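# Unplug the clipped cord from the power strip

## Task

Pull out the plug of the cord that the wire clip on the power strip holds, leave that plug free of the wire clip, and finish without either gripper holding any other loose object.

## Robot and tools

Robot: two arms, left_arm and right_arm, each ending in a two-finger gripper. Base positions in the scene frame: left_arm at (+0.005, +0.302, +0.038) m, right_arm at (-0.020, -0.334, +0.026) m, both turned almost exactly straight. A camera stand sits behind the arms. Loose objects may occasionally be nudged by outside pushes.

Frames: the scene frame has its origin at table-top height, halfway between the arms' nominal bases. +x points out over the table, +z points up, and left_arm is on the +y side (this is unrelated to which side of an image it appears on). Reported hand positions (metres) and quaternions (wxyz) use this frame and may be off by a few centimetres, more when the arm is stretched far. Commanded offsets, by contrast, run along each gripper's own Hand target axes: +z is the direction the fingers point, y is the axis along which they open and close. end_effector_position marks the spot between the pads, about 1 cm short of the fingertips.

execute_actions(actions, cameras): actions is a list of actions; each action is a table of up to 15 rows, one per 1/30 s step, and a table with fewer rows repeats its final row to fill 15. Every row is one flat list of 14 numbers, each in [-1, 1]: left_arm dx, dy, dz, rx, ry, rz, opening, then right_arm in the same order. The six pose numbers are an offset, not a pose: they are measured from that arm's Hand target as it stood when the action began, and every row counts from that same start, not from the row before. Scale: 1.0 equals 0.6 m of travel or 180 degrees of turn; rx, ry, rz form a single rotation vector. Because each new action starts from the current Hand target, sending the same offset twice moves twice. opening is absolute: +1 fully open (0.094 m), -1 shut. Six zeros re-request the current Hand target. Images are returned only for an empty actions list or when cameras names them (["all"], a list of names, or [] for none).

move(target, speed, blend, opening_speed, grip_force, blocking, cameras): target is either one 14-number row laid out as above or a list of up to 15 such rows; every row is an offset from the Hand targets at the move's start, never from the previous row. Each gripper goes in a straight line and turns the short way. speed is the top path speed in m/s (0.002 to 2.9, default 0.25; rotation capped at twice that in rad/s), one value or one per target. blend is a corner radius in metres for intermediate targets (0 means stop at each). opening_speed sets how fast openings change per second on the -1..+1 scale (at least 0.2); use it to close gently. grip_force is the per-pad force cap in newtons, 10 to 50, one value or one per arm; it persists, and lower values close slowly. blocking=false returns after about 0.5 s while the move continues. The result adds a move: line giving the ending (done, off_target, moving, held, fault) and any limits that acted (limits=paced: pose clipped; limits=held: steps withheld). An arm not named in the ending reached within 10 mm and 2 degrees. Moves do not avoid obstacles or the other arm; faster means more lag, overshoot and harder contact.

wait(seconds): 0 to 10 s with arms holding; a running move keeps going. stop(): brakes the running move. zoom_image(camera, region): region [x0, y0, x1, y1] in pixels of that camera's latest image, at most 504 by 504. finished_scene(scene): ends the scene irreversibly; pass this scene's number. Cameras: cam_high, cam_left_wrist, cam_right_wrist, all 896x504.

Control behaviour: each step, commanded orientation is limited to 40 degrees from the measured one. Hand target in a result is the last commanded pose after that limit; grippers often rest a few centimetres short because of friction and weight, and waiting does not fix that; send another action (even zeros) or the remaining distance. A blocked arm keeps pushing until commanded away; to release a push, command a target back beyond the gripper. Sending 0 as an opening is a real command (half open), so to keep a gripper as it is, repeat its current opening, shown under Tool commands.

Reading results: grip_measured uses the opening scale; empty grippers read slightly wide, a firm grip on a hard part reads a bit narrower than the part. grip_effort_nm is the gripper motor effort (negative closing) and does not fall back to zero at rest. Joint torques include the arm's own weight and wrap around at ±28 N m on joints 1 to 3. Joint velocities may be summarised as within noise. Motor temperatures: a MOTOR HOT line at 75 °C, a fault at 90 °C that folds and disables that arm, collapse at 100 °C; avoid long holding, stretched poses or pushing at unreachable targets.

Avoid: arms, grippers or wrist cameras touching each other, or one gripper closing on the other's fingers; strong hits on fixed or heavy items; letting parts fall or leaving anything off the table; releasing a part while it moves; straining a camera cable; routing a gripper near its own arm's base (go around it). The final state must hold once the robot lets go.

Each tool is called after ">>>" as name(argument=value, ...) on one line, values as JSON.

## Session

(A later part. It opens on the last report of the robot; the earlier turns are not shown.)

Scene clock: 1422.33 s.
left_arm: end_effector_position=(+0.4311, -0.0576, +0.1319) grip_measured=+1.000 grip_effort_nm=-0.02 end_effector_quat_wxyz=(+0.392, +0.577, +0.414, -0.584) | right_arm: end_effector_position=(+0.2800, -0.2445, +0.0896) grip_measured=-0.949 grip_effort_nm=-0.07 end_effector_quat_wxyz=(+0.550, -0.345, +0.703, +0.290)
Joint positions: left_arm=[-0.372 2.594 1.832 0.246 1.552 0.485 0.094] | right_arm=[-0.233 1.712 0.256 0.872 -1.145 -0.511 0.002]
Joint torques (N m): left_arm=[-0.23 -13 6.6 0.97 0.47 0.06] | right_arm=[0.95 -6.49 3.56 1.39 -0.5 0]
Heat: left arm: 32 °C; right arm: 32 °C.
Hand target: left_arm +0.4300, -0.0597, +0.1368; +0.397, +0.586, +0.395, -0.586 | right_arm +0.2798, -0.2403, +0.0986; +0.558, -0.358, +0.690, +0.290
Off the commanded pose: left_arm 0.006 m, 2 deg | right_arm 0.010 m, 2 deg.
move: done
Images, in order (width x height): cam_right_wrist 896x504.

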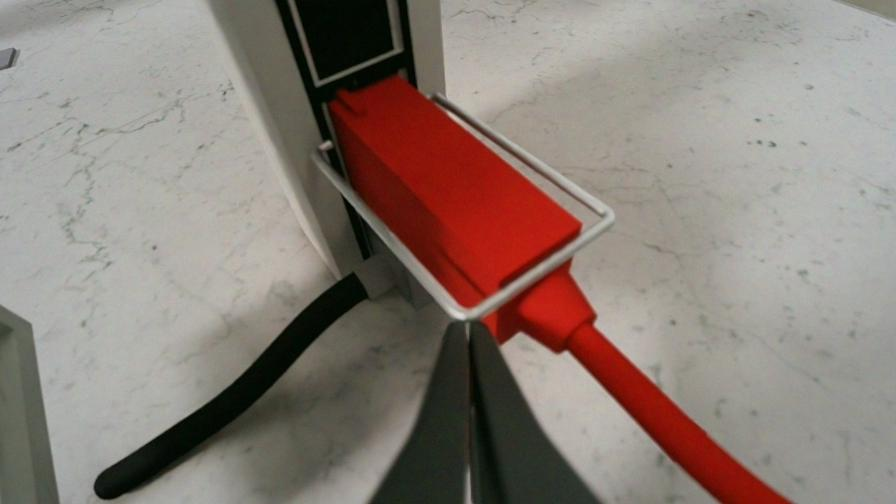

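>>> move(target=[0,0,0,0,0,0,1, -0.0169,0,0,0,0,0,-0.95], speed=0.05, cameras=["cam_right_wrist", "cam_left_wrist"])

>>> zoom_image(camera="cam_right_wrist", region=[430, 190, 630, 370])

>>> zoom_image(camera="cam_left_wrist", region=[490, 80, 610, 230])

Scene clock: 1443.30 s.
left_arm: end_effector_position=(+0.4311, -0.0576, +0.1319) grip_measured=+1.000 grip_effort_nm=-0.03 end_effector_quat_wxyz=(+0.392, +0.577, +0.414, -0.584) | right_arm: end_effector_position=(+0.2806, -0.2432, +0.1009) grip_measured=-0.949 grip_effort_nm=-0.07 end_effector_quat_wxyz=(+0.555, -0.347, +0.701, +0.284)
Joint positions: left_arm=[-0.372 2.594 1.832 0.246 1.552 0.485 0.094] | right_arm=[-0.224 1.64 0.256 0.829 -1.134 -0.498 0.002]
Joint torques (N m): left_arm=[-0.68 -12.97 6.3 1.05 0.47 0.09] | right_arm=[1.09 -5.71 5.09 1.2 -0.53 0]
Heat: left arm: 32 °C; right arm: 32 °C.
Hand target: left_arm +0.4300, -0.0597, +0.1368; +0.397, +0.586, +0.395, -0.586 | right_arm +0.2809, -0.2385, +0.1085; +0.558, -0.358, +0.690, +0.290
Off the commanded pose: left_arm 0.006 m, 2 deg | right_arm 0.009 m, 2 deg.
move: done
Images, in order (width x height): cam_left_wrist 896x504, cam_right_wrist 896x504.

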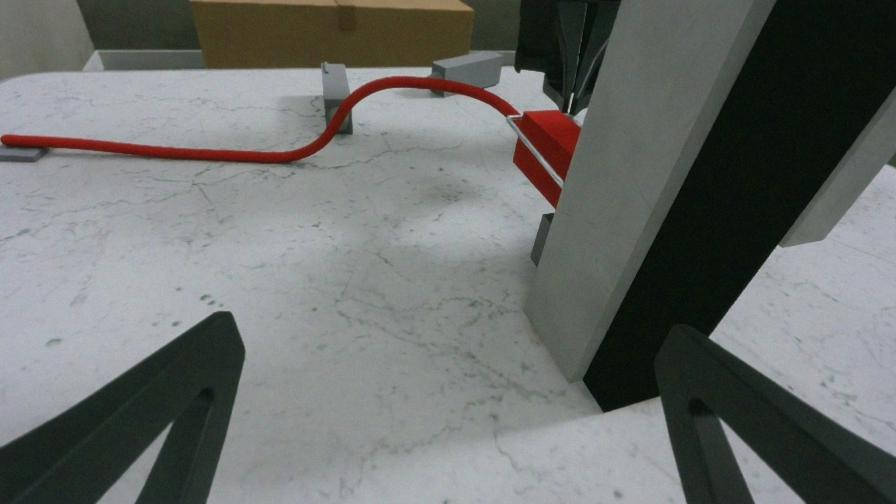

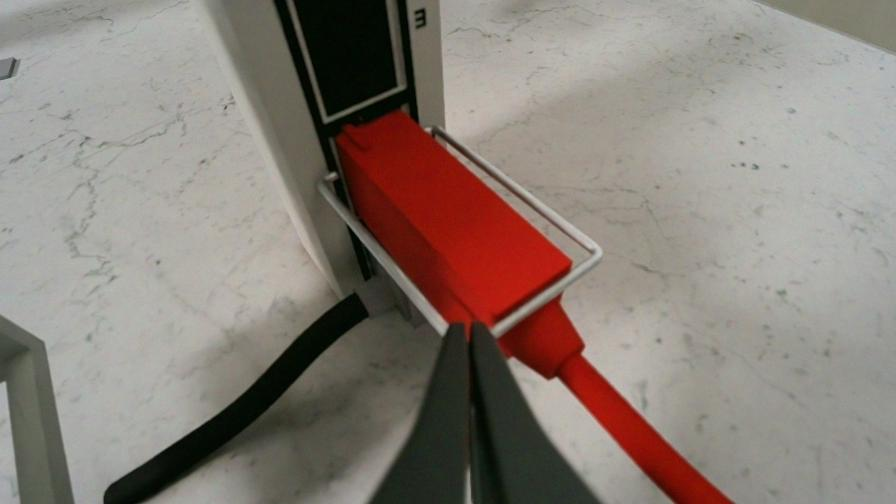

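Scaled by 2.520.

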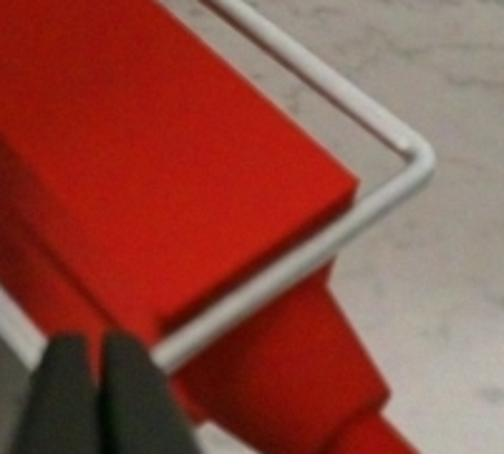

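Scaled by 3.360.

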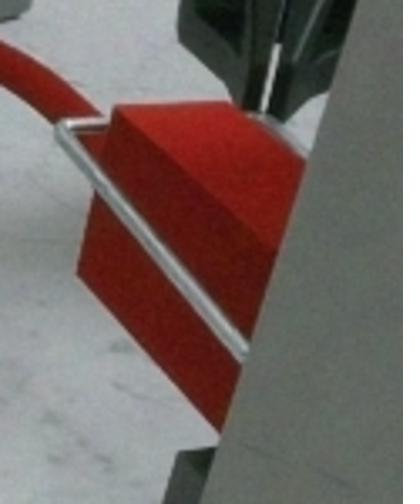

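>>> move(target=[0,0,0,0,0,0,1, 0,0,-0.0667,0,0,0,-0.95], speed=0.06, cameras=["cam_right_wrist"])

>>> zoom_image(camera="cam_right_wrist", region=[310, 90, 560, 300])

Scene clock: 1677.13 s.
left_arm: end_effector_position=(+0.4311, -0.0576, +0.1319) grip_measured=+1.000 grip_effort_nm=-0.03 end_effector_quat_wxyz=(+0.392, +0.577, +0.414, -0.584) | right_arm: end_effector_position=(+0.2537, -0.2684, +0.1040) grip_measured=-0.949 grip_effort_nm=-0.07 end_effector_quat_wxyz=(+0.544, -0.346, +0.705, +0.294)
Joint positions: left_arm=[-0.372 2.594 1.832 0.246 1.552 0.485 0.094] | right_arm=[-0.394 1.493 0.297 0.29 -1.268 -0.844 0.002]
Joint torques (N m): left_arm=[-0.36 -13 6.68 1.02 0.47 0.1] | right_arm=[-0.51 -5.16 7.28 0.88 -0.78 -0.12]
Motor temperatures (°C): left_arm=[20 35 28 27 21 23 23] | right_arm=[20 31 25 29 24 23 20]
Heat: left arm: 35 °C; right arm: 31 °C.
Hand target: left_arm +0.4300, -0.0597, +0.1368; +0.397, +0.586, +0.395, -0.586 | right_arm +0.2585, -0.2707, +0.1169; +0.558, -0.358, +0.690, +0.290
Off the commanded pose: left_arm 0.006 m, 2 deg | right_arm 0.014 m, 3 deg.
move: off_target (right_arm)
Images, in order (width x height): cam_right_wrist 896x504.

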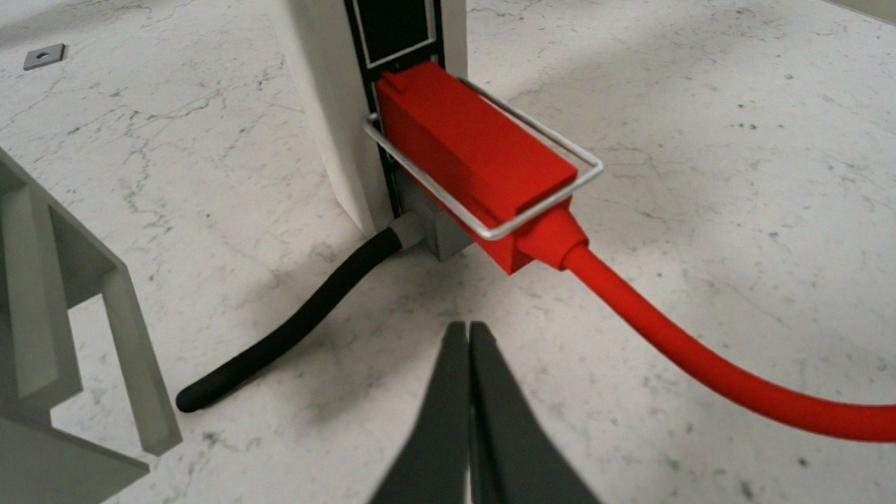

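Scaled by 2.016.

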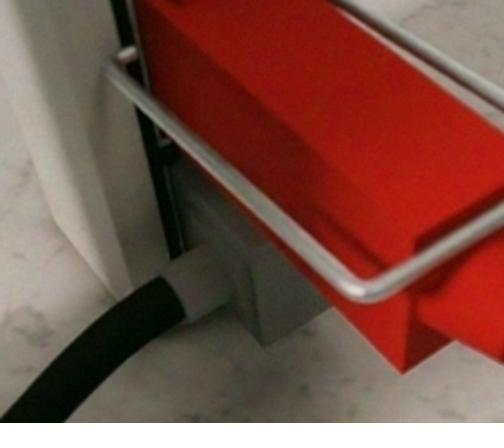

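>>> zoom_image(camera="cam_right_wrist", region=[470, 120, 620, 290])

>>> zoom_image(camera="cam_left_wrist", region=[490, 80, 610, 230])

Scaled by 2.965.

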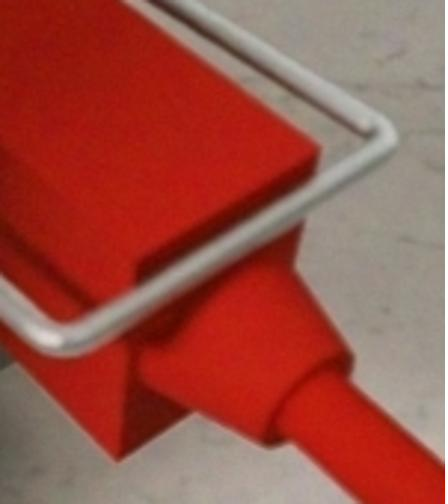

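This scene's latest camera images include none from cam_left_wrist. They are from: cam_right_wrist. cam_left_wrist's image comes with the result of a call that names it in "cameras".

>>> move(target=[0,0,0,0,0,0,1, -0.0255,-0.0443,-0.03,-0.002,0.1943,0.4301,-0.277], speed=0.12, cameras=["all"])

Scene clock: 1715.83 s.
left_arm: end_effector_position=(+0.4311, -0.0576, +0.1319) grip_measured=+1.000 grip_effort_nm=-0.02 end_effector_quat_wxyz=(+0.392, +0.577, +0.414, -0.584) | right_arm: end_effector_position=(+0.2650, -0.2971, +0.1326) grip_measured=-0.278 grip_effort_nm=0.07 end_effector_quat_wxyz=(+0.037, +0.083, +0.884, +0.459)
Joint positions: left_arm=[-0.372 2.594 1.832 0.246 1.552 0.485 0.094] | right_arm=[-0.365 1.765 1.117 -1.23 -0.922 -0.366 0.034]
Joint torques (N m): left_arm=[-0.62 -12.9 6.54 1.02 0.45 0.13] | right_arm=[0.58 -5.23 8.62 -0.42 -0.53 -0.04]
Heat: left arm: 35 °C; right arm: 30 °C.
Hand target: left_arm +0.4300, -0.0597, +0.1368; +0.397, +0.586, +0.395, -0.586 | right_arm +0.2719, -0.2976, +0.1356; +0.040, +0.078, +0.884, +0.460
Off the commanded pose: left_arm 0.006 m, 2 deg | right_arm 0.008 m, 1 deg.
move: done

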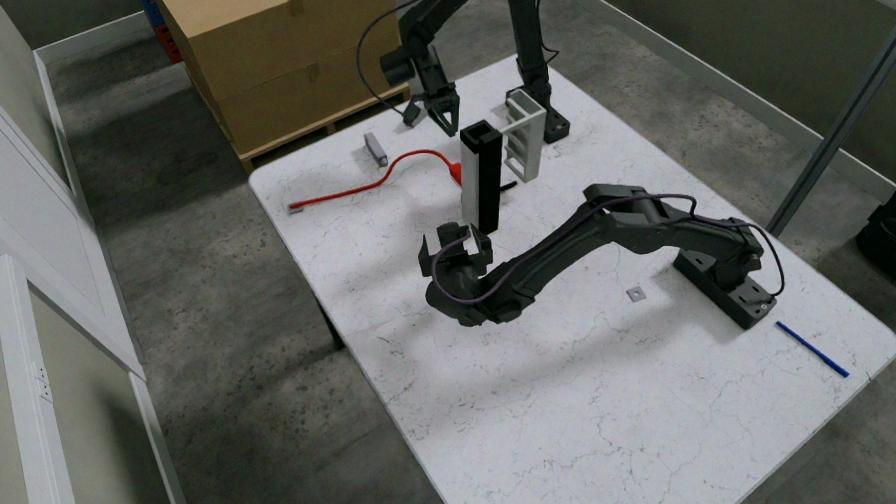

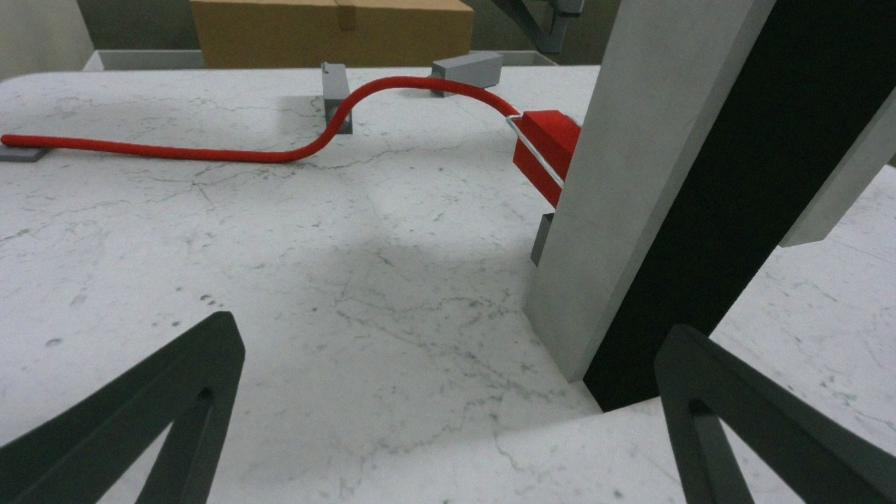

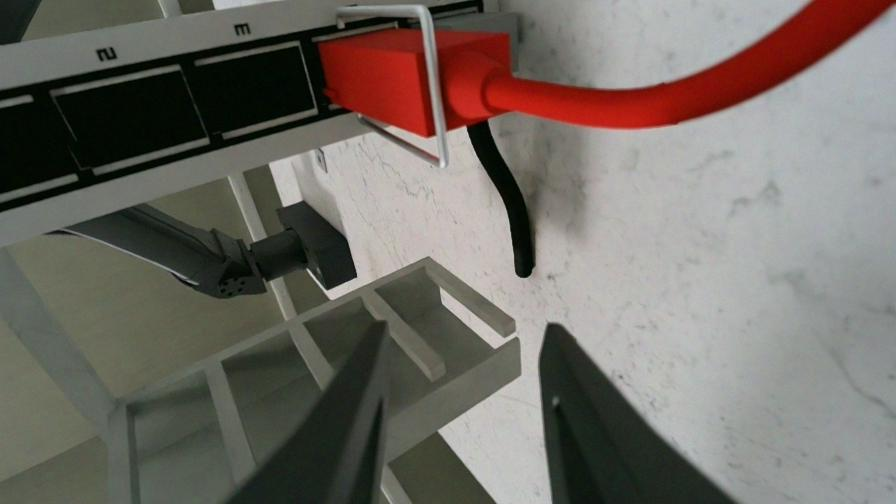

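>>> zoom_image(camera="cam_right_wrist", region=[300, 0, 540, 190])

Scaled by 2.100.

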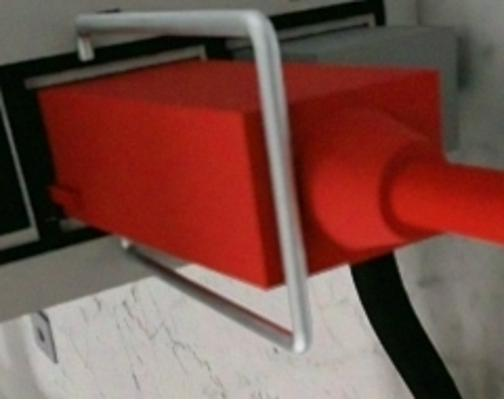

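>>> move(target=[0,0,0,0,0,0,1, -0.0118,0.0048,0.0733,0,0,0,-0.277], speed=0.06, cameras=["cam_right_wrist"])

Scene clock: 1739.93 s.
left_arm: end_effector_position=(+0.4311, -0.0576, +0.1319) grip_measured=+1.000 grip_effort_nm=-0.03 end_effector_quat_wxyz=(+0.392, +0.577, +0.414, -0.584) | right_arm: end_effector_position=(+0.2876, -0.2669, +0.1162) grip_measured=-0.278 grip_effort_nm=0.07 end_effector_quat_wxyz=(+0.045, +0.076, +0.891, +0.446)
Joint positions: left_arm=[-0.372 2.594 1.832 0.246 1.552 0.485 0.094] | right_arm=[-0.23 1.765 1.075 -0.986 -0.925 -0.147 0.034]
Joint torques (N m): left_arm=[-0.35 -13.09 6.46 1.03 0.52 0.11] | right_arm=[0.29 -5.7 4.1 0.14 -0.8 -0.03]
Heat: left arm: 35 °C; right arm: 29 °C.
Hand target: left_arm +0.4300, -0.0597, +0.1368; +0.397, +0.586, +0.395, -0.586 | right_arm +0.2855, -0.2619, +0.1126; +0.040, +0.078, +0.884, +0.460
Off the commanded pose: left_arm 0.006 m, 2 deg | right_arm 0.007 m, 2 deg.
move: done
Images, in order (width x height): cam_right_wrist 896x504.

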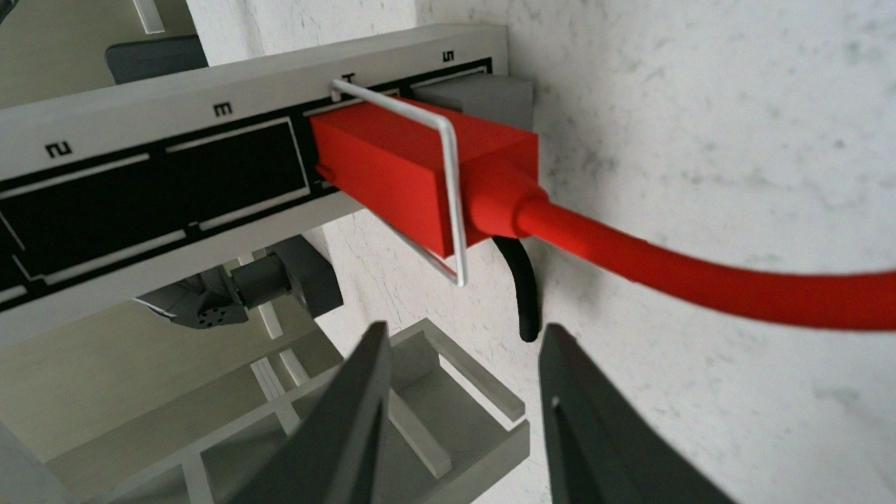

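>>> move(target=[0,0,0,0,0,0,1, 0.0187,-0.0023,0.0142,0,0,0,-0.277], speed=0.05, cameras=["cam_right_wrist"])

Scene clock: 1751.37 s.
left_arm: end_effector_position=(+0.4311, -0.0576, +0.1319) grip_measured=+1.000 grip_effort_nm=-0.03 end_effector_quat_wxyz=(+0.392, +0.577, +0.414, -0.584) | right_arm: end_effector_position=(+0.2765, -0.2588, +0.1009) grip_measured=-0.278 grip_effort_nm=0.07 end_effector_quat_wxyz=(+0.030, +0.085, +0.889, +0.449)
Joint positions: left_arm=[-0.372 2.594 1.832 0.246 1.552 0.485 0.094] | right_arm=[-0.213 1.765 1.004 -0.926 -0.928 -0.117 0.034]
Joint torques (N m): left_arm=[-0.2 -13.08 6.22 1.08 0.52 0.09] | right_arm=[0.49 -8.23 3.9 0.14 -0.8 -0.06]
Heat: left arm: 35 °C; right arm: 29 °C.
Hand target: left_arm +0.4300, -0.0597, +0.1368; +0.397, +0.586, +0.395, -0.586 | right_arm +0.2756, -0.2538, +0.1067; +0.040, +0.078, +0.884, +0.460
Off the commanded pose: left_arm 0.006 m, 2 deg | right_arm 0.008 m, 2 deg.
move: done
Images, in order (width x height): cam_right_wrist 896x504.

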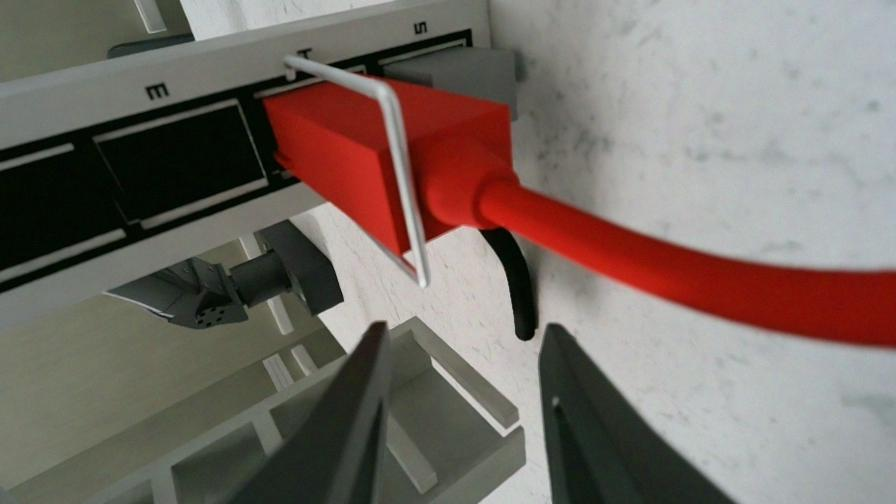

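>>> move(target=[0,0,0,0,0,0,1, -0.0037,0.0078,0.0322,0,0,0,-0.277], speed=0.04, cameras=["cam_right_wrist","cam_left_wrist"])

Scene clock: 1764.43 s.
left_arm: end_effector_position=(+0.4311, -0.0576, +0.1319) grip_measured=+1.000 grip_effort_nm=-0.02 end_effector_quat_wxyz=(+0.392, +0.577, +0.414, -0.584) | right_arm: end_effector_position=(+0.2828, -0.2406, +0.0929) grip_measured=-0.278 grip_effort_nm=0.07 end_effector_quat_wxyz=(+0.030, +0.085, +0.889, +0.448)
Joint positions: left_arm=[-0.372 2.594 1.832 0.246 1.552 0.485 0.094] | right_arm=[-0.145 1.765 0.97 -0.798 -0.932 -0.001 0.034]
Joint torques (N m): left_arm=[-0.54 -13.04 6.57 1.07 0.45 0.07] | right_arm=[0.35 -8.44 3.9 0.29 -0.79 -0.02]
Heat: left arm: 35 °C; right arm: 30 °C.
Hand target: left_arm +0.4300, -0.0597, +0.1368; +0.397, +0.586, +0.395, -0.586 | right_arm +0.2810, -0.2359, +0.0994; +0.040, +0.078, +0.884, +0.460
Off the commanded pose: left_arm 0.006 m, 2 deg | right_arm 0.008 m, 2 deg.
move: done
Images, in order (width x height): cam_left_wrist 896x504, cam_right_wrist 896x504.

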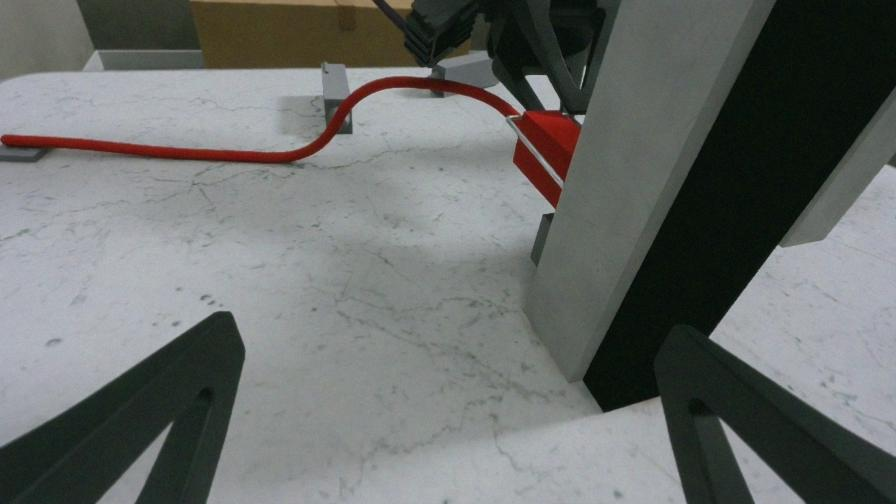

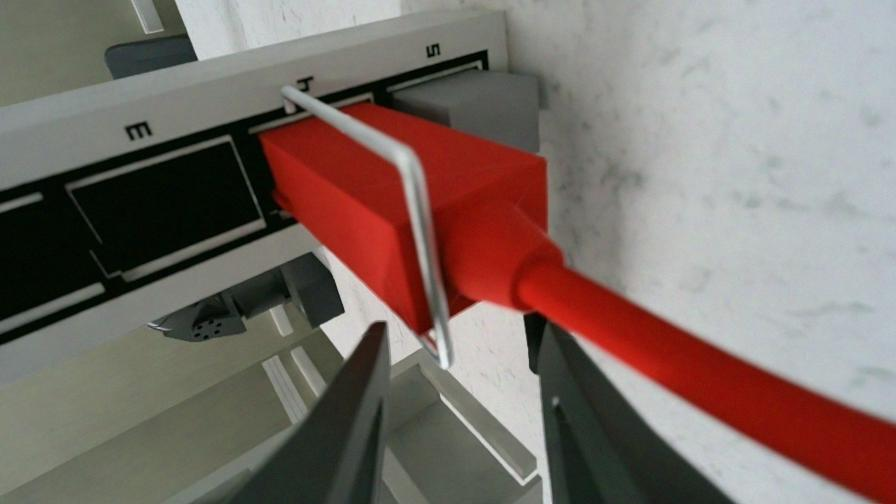

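>>> move(target=[0,0,0,0,0,0,1, 0,0.009,0,0,0,0,-0.277], speed=0.04, cameras=["cam_right_wrist"])

Scene clock: 1777.13 s.
left_arm: end_effector_position=(+0.4311, -0.0576, +0.1319) grip_measured=+1.000 grip_effort_nm=-0.03 end_effector_quat_wxyz=(+0.392, +0.577, +0.414, -0.584) | right_arm: end_effector_position=(+0.2825, -0.2378, +0.0955) grip_measured=-0.278 grip_effort_nm=0.07 end_effector_quat_wxyz=(+0.029, +0.087, +0.889, +0.449)
Joint positions: left_arm=[-0.372 2.594 1.832 0.246 1.552 0.485 0.094] | right_arm=[-0.136 1.755 0.97 -0.798 -0.933 0.019 0.034]
Joint torques (N m): left_arm=[-0.42 -12.82 6.49 1.04 0.5 0.1] | right_arm=[0.54 -8.73 4.37 0.28 -0.8 -0.04]
Heat: left arm: 35 °C; right arm: 30 °C.
Hand target: left_arm +0.4300, -0.0597, +0.1368; +0.397, +0.586, +0.395, -0.586 | right_arm +0.2815, -0.2329, +0.1039; +0.040, +0.078, +0.884, +0.460
Off the commanded pose: left_arm 0.006 m, 2 deg | right_arm 0.010 m, 2 deg.
move: done
Images, in order (width x height): cam_right_wrist 896x504.

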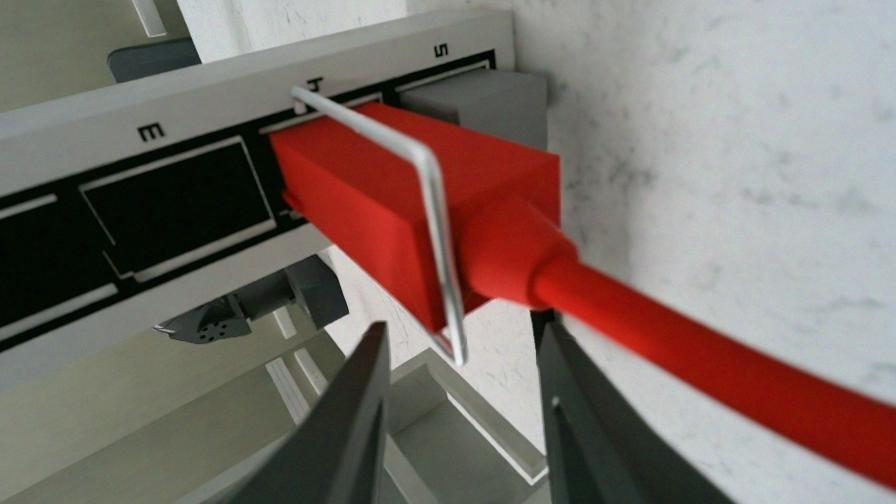

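>>> move(target=[0,0,0,0,0,0,1, 0,0,0,0,0,0,-0.98], opening_speed=0.5, cameras=["cam_right_wrist", "cam_left_wrist"])

>>> zoom_image(camera="cam_right_wrist", region=[330, 150, 600, 400])

>>> zoom_image(camera="cam_left_wrist", region=[490, 60, 610, 230])

Scene clock: 1789.90 s.
left_arm: end_effector_position=(+0.4311, -0.0576, +0.1319) grip_measured=+1.000 grip_effort_nm=-0.03 end_effector_quat_wxyz=(+0.392, +0.577, +0.414, -0.584) | right_arm: end_effector_position=(+0.2830, -0.2364, +0.0974) grip_measured=-0.945 grip_effort_nm=-0.99 end_effector_quat_wxyz=(+0.027, +0.091, +0.886, +0.455)
Joint positions: left_arm=[-0.372 2.594 1.832 0.246 1.552 0.485 0.094] | right_arm=[-0.136 1.755 0.97 -0.797 -0.946 0.028 0.003]
Joint velocities: left_arm=[-0.017 0.002 -0.007 -0.007 0.154 -0.007 0] | right_arm=[within noise]
Joint torques (N m): left_arm=[-0.46 -12.93 6.32 1 0.49 0.06] | right_arm=[0.55 -8.83 4.42 0.27 -0.65 -0.12]
Heat: left arm: 35 °C; right arm: 30 °C.
Hand target: left_arm +0.4300, -0.0597, +0.1368; +0.397, +0.586, +0.395, -0.586 | right_arm +0.2815, -0.2329, +0.1039; +0.040, +0.078, +0.884, +0.460
Off the commanded pose: left_arm 0.006 m, 2 deg | right_arm 0.008 m, 2 deg.
move: done
Images, in order (width x height): cam_left_wrist 896x504, cam_right_wrist 896x504.

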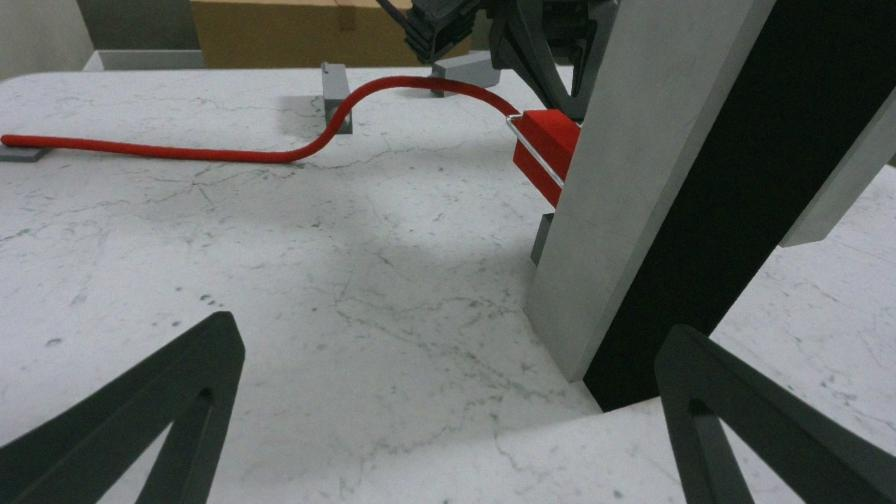

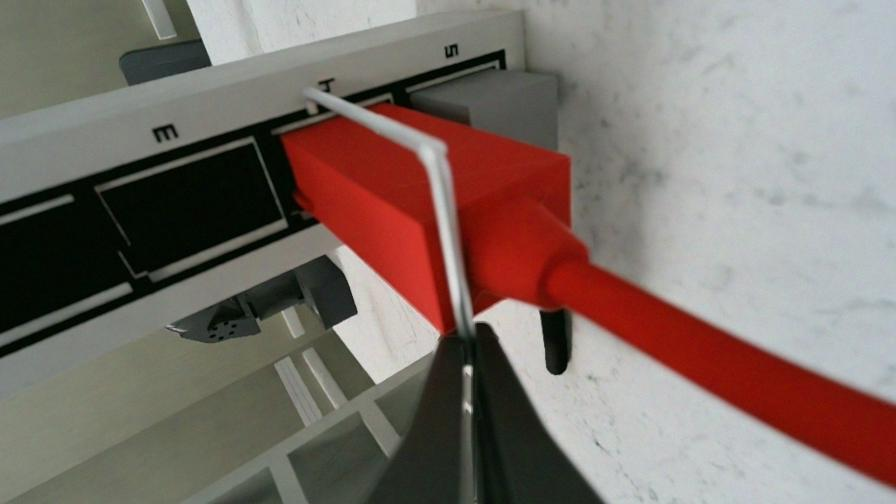

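Scaled by 1.867.

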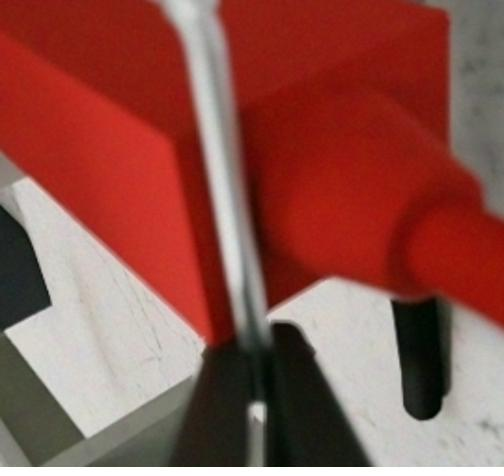

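Scaled by 2.965.

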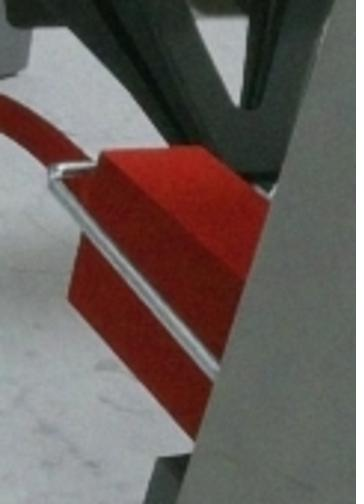

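>>> move(target=[0,0,0,0,0,0,1, -0.0007,0.0113,-0.0129,0.0328,-0.0033,-0.0047,-0.98], speed=0.03, cameras=["cam_right_wrist", "cam_left_wrist"])

>>> zoom_image(camera="cam_left_wrist", region=[490, 60, 610, 230])

Scene clock: 1809.20 s.
left_arm: end_effector_position=(+0.4311, -0.0576, +0.1319) grip_measured=+1.000 grip_effort_nm=-0.03 end_effector_quat_wxyz=(+0.392, +0.577, +0.414, -0.584) | right_arm: end_effector_position=(+0.2817, -0.2361, +0.1009) grip_measured=-0.947 grip_effort_nm=-1.03 end_effector_quat_wxyz=(+0.034, +0.089, +0.904, +0.418)
Joint positions: left_arm=[-0.372 2.594 1.832 0.246 1.552 0.485 0.094] | right_arm=[-0.103 1.698 0.97 -0.794 -0.864 0.08 0.003]
Joint torques (N m): left_arm=[-0.57 -13.24 6.37 1.08 0.45 0.07] | right_arm=[0.59 -9.14 7.75 -0.12 -0.42 -0.15]
Heat: left arm: 35 °C; right arm: 30 °C.
Hand target: left_arm +0.4300, -0.0597, +0.1368; +0.397, +0.586, +0.395, -0.586 | right_arm +0.2815, -0.2354, +0.1138; +0.044, +0.076, +0.907, +0.413
Off the commanded pose: left_arm 0.006 m, 2 deg | right_arm 0.013 m, 2 deg.
move: off_target (right_arm)
Images, in order (width x height): cam_left_wrist 896x504, cam_right_wrist 896x504.

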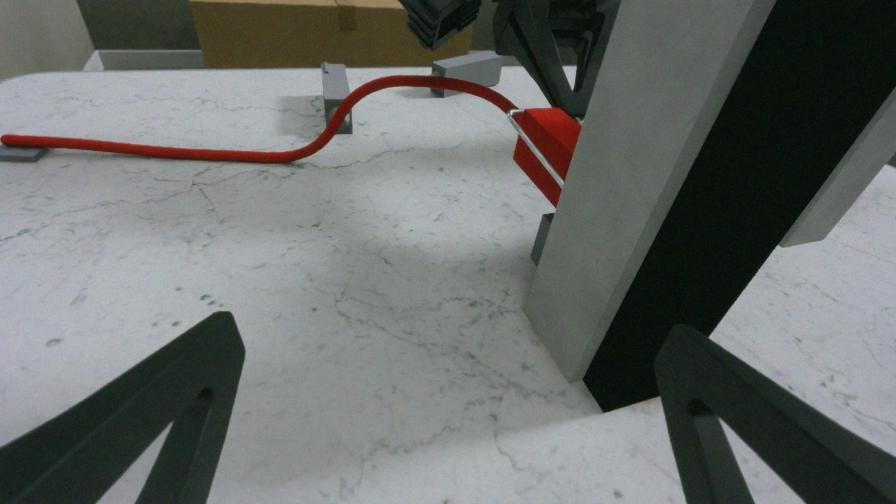

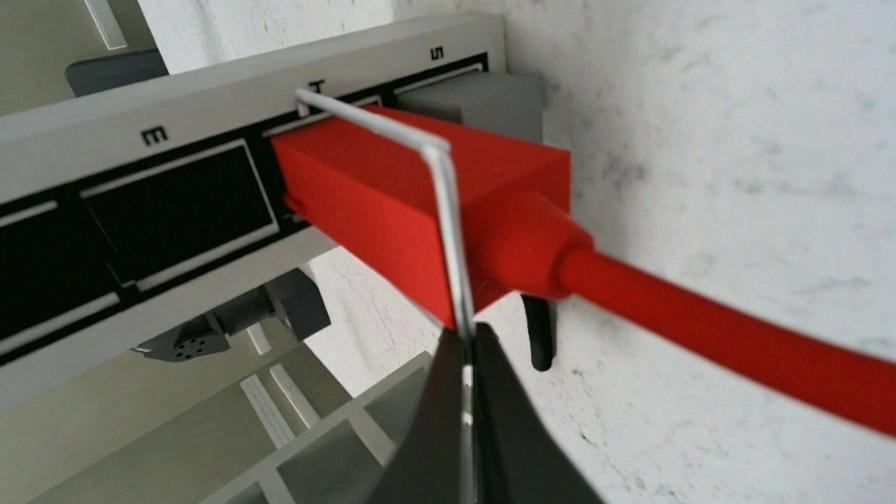

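Scaled by 2.965.

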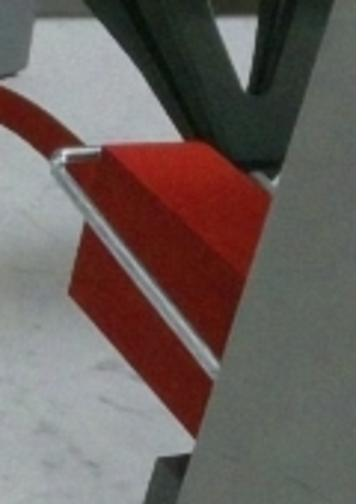

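>>> move(target=[0,0,0,0,0,0,1, -0.0003,0.0095,-0.0125,0.0328,-0.0033,-0.0047,-0.98], speed=0.03, cameras=["cam_right_wrist", "cam_left_wrist"])

>>> zoom_image(camera="cam_left_wrist", region=[490, 60, 610, 230])

>>> zoom_image(camera="cam_right_wrist", region=[330, 80, 600, 400])

Scene clock: 1818.03 s.
left_arm: end_effector_position=(+0.4311, -0.0576, +0.1319) grip_measured=+1.000 grip_effort_nm=-0.02 end_effector_quat_wxyz=(+0.392, +0.577, +0.414, -0.584) | right_arm: end_effector_position=(+0.2822, -0.2339, +0.1163) grip_measured=-0.952 grip_effort_nm=-1.03 end_effector_quat_wxyz=(+0.045, +0.079, +0.919, +0.383)
Joint positions: left_arm=[-0.372 2.594 1.832 0.246 1.552 0.485 0.094] | right_arm=[-0.063 1.635 1.007 -0.839 -0.787 0.117 0.002]
Joint torques (N m): left_arm=[-0.69 -12.96 6.67 1.05 0.49 0.09] | right_arm=[0.46 -7.9 8.54 -0.08 -0.09 -0.08]
Heat: left arm: 36 °C; right arm: 31 °C.
Hand target: left_arm +0.4300, -0.0597, +0.1368; +0.397, +0.586, +0.395, -0.586 | right_arm +0.2811, -0.2372, +0.1230; +0.048, +0.073, +0.927, +0.365
Off the commanded pose: left_arm 0.006 m, 2 deg | right_arm 0.008 m, 2 deg.
move: done
Images, in order (width x height): cam_left_wrist 896x504, cam_right_wrist 896x504.

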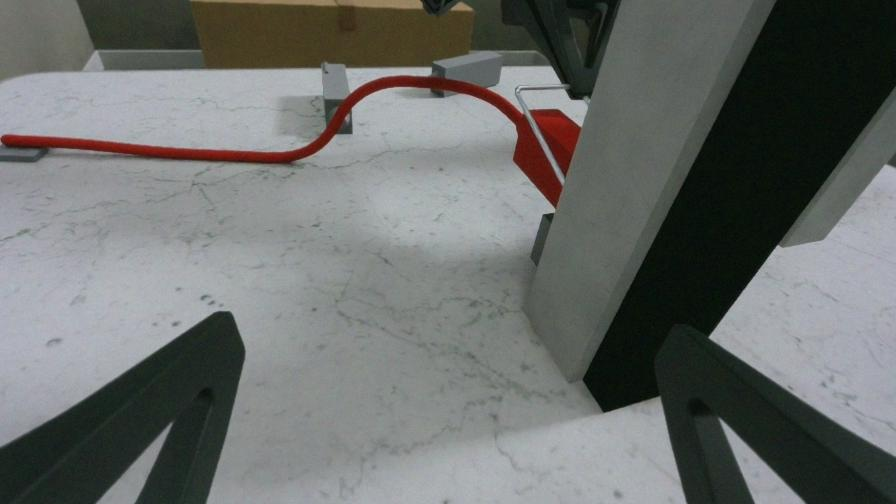

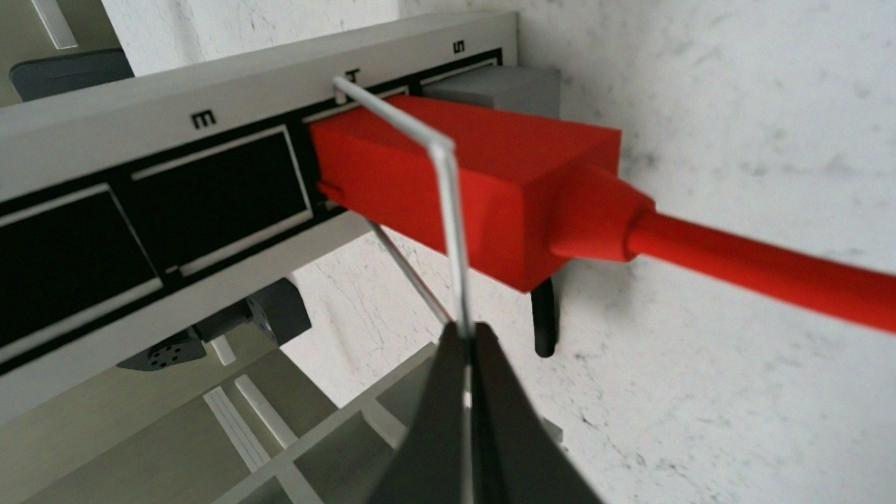

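Scaled by 2.965.

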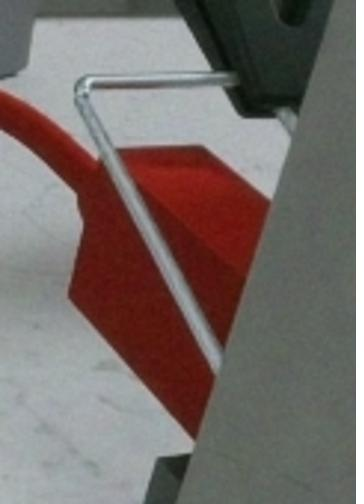

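Scaled by 1.575.

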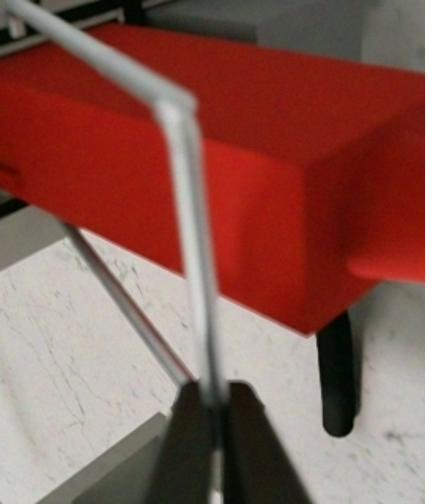

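>>> move(target=[0,0,0,0,0,0,1, 0.0018,0.0315,-0.0097,0.0821,-0.0084,-0.0119,-0.98], speed=0.04, cameras=["cam_right_wrist", "cam_left_wrist"])

>>> zoom_image(camera="cam_left_wrist", region=[490, 30, 640, 230])

Scene clock: 1850.53 s.
left_arm: end_effector_position=(+0.4311, -0.0576, +0.1319) grip_measured=+1.000 grip_effort_nm=-0.03 end_effector_quat_wxyz=(+0.392, +0.577, +0.414, -0.584) | right_arm: end_effector_position=(+0.2820, -0.2243, +0.1325) grip_measured=-0.952 grip_effort_nm=-1.03 end_effector_quat_wxyz=(+0.051, +0.072, +0.962, +0.258)
Joint positions: left_arm=[-0.372 2.594 1.832 0.246 1.552 0.485 0.094] | right_arm=[0.108 1.564 1.118 -0.931 -0.498 0.273 0.002]
Joint torques (N m): left_arm=[-0.47 -13.04 6.57 1.02 0.48 0.09] | right_arm=[0.87 -7.35 9.1 0.19 0.04 -0.06]
Heat: left arm: 36 °C; right arm: 32 °C.
Hand target: left_arm +0.4300, -0.0597, +0.1368; +0.397, +0.586, +0.395, -0.586 | right_arm +0.2812, -0.2274, +0.1402; +0.057, +0.066, +0.967, +0.241
Off the commanded pose: left_arm 0.006 m, 2 deg | right_arm 0.008 m, 2 deg.
move: done
Images, in order (width x height): cam_left_wrist 896x504, cam_right_wrist 896x504.

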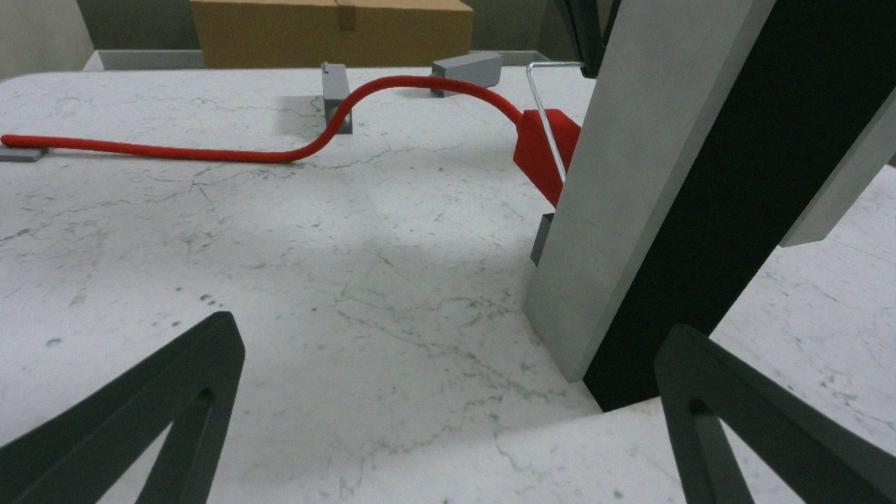

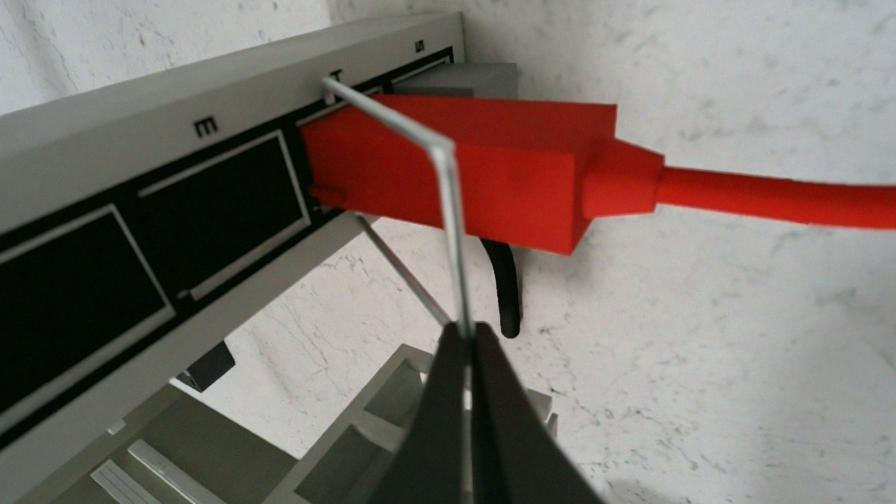

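Scaled by 2.520.

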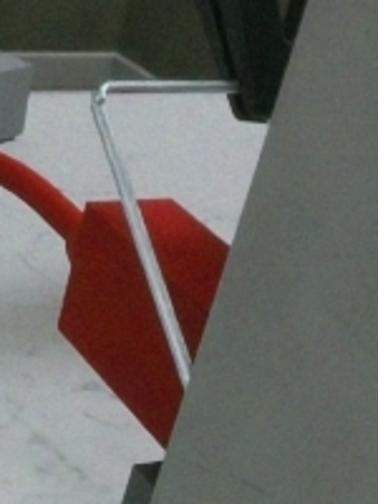

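>>> move(target=[0,0,0,0,0,0,1, 0.0013,0.0248,-0.0085,0.0329,-0.0033,-0.0047,-0.98], speed=0.04, cameras=["cam_right_wrist", "cam_left_wrist"])

>>> zoom_image(camera="cam_left_wrist", region=[490, 30, 640, 230])

Scene clock: 1864.23 s.
left_arm: end_effector_position=(+0.4311, -0.0576, +0.1319) grip_measured=+1.000 grip_effort_nm=-0.03 end_effector_quat_wxyz=(+0.392, +0.577, +0.414, -0.584) | right_arm: end_effector_position=(+0.2819, -0.2160, +0.1430) grip_measured=-0.952 grip_effort_nm=-1.03 end_effector_quat_wxyz=(+0.055, +0.069, +0.976, +0.199)
Joint positions: left_arm=[-0.372 2.594 1.832 0.246 1.552 0.485 0.094] | right_arm=[0.206 1.559 1.193 -0.992 -0.36 0.351 0.002]
Joint torques (N m): left_arm=[-0.57 -13.08 6.61 1.04 0.47 0.08] | right_arm=[0.94 -6.9 9.33 0.24 -0.05 -0.07]
Heat: left arm: 36 °C; right arm: 31 °C.
Hand target: left_arm +0.4300, -0.0597, +0.1368; +0.397, +0.586, +0.395, -0.586 | right_arm +0.2812, -0.2165, +0.1516; +0.061, +0.063, +0.978, +0.190
Off the commanded pose: left_arm 0.006 m, 2 deg | right_arm 0.009 m, 1 deg.
move: done
Images, in order (width x height): cam_left_wrist 896x504, cam_right_wrist 896x504.

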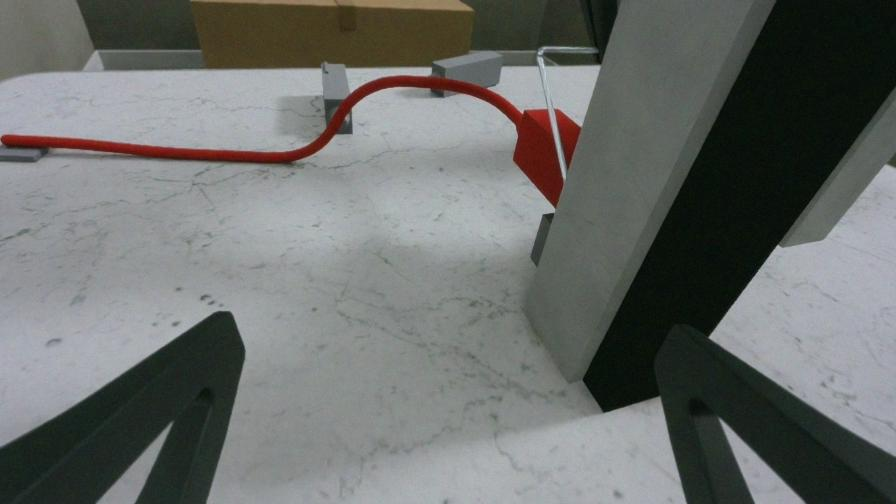

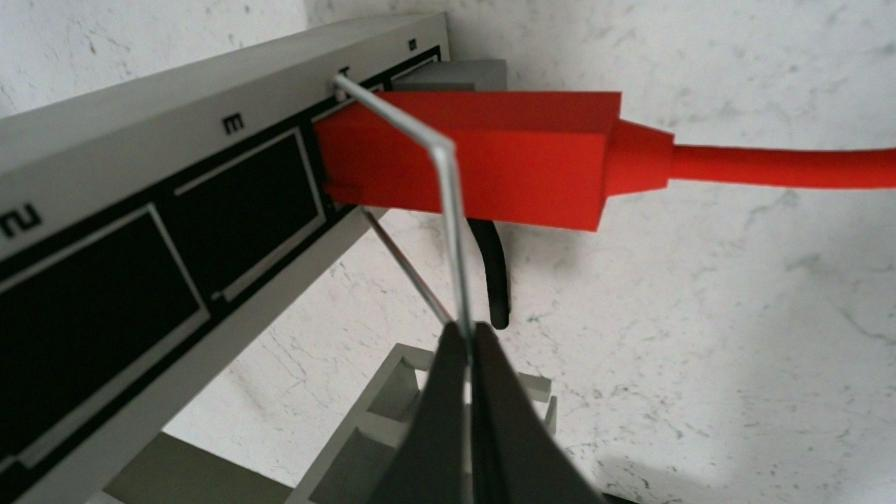

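Scaled by 2.520.

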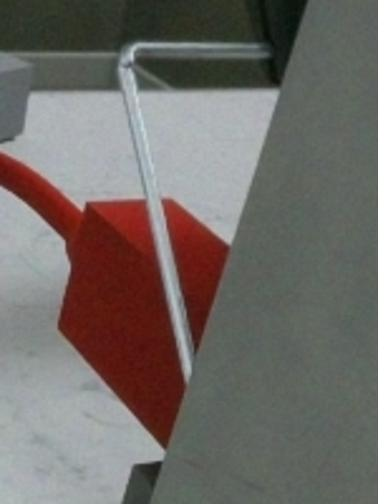

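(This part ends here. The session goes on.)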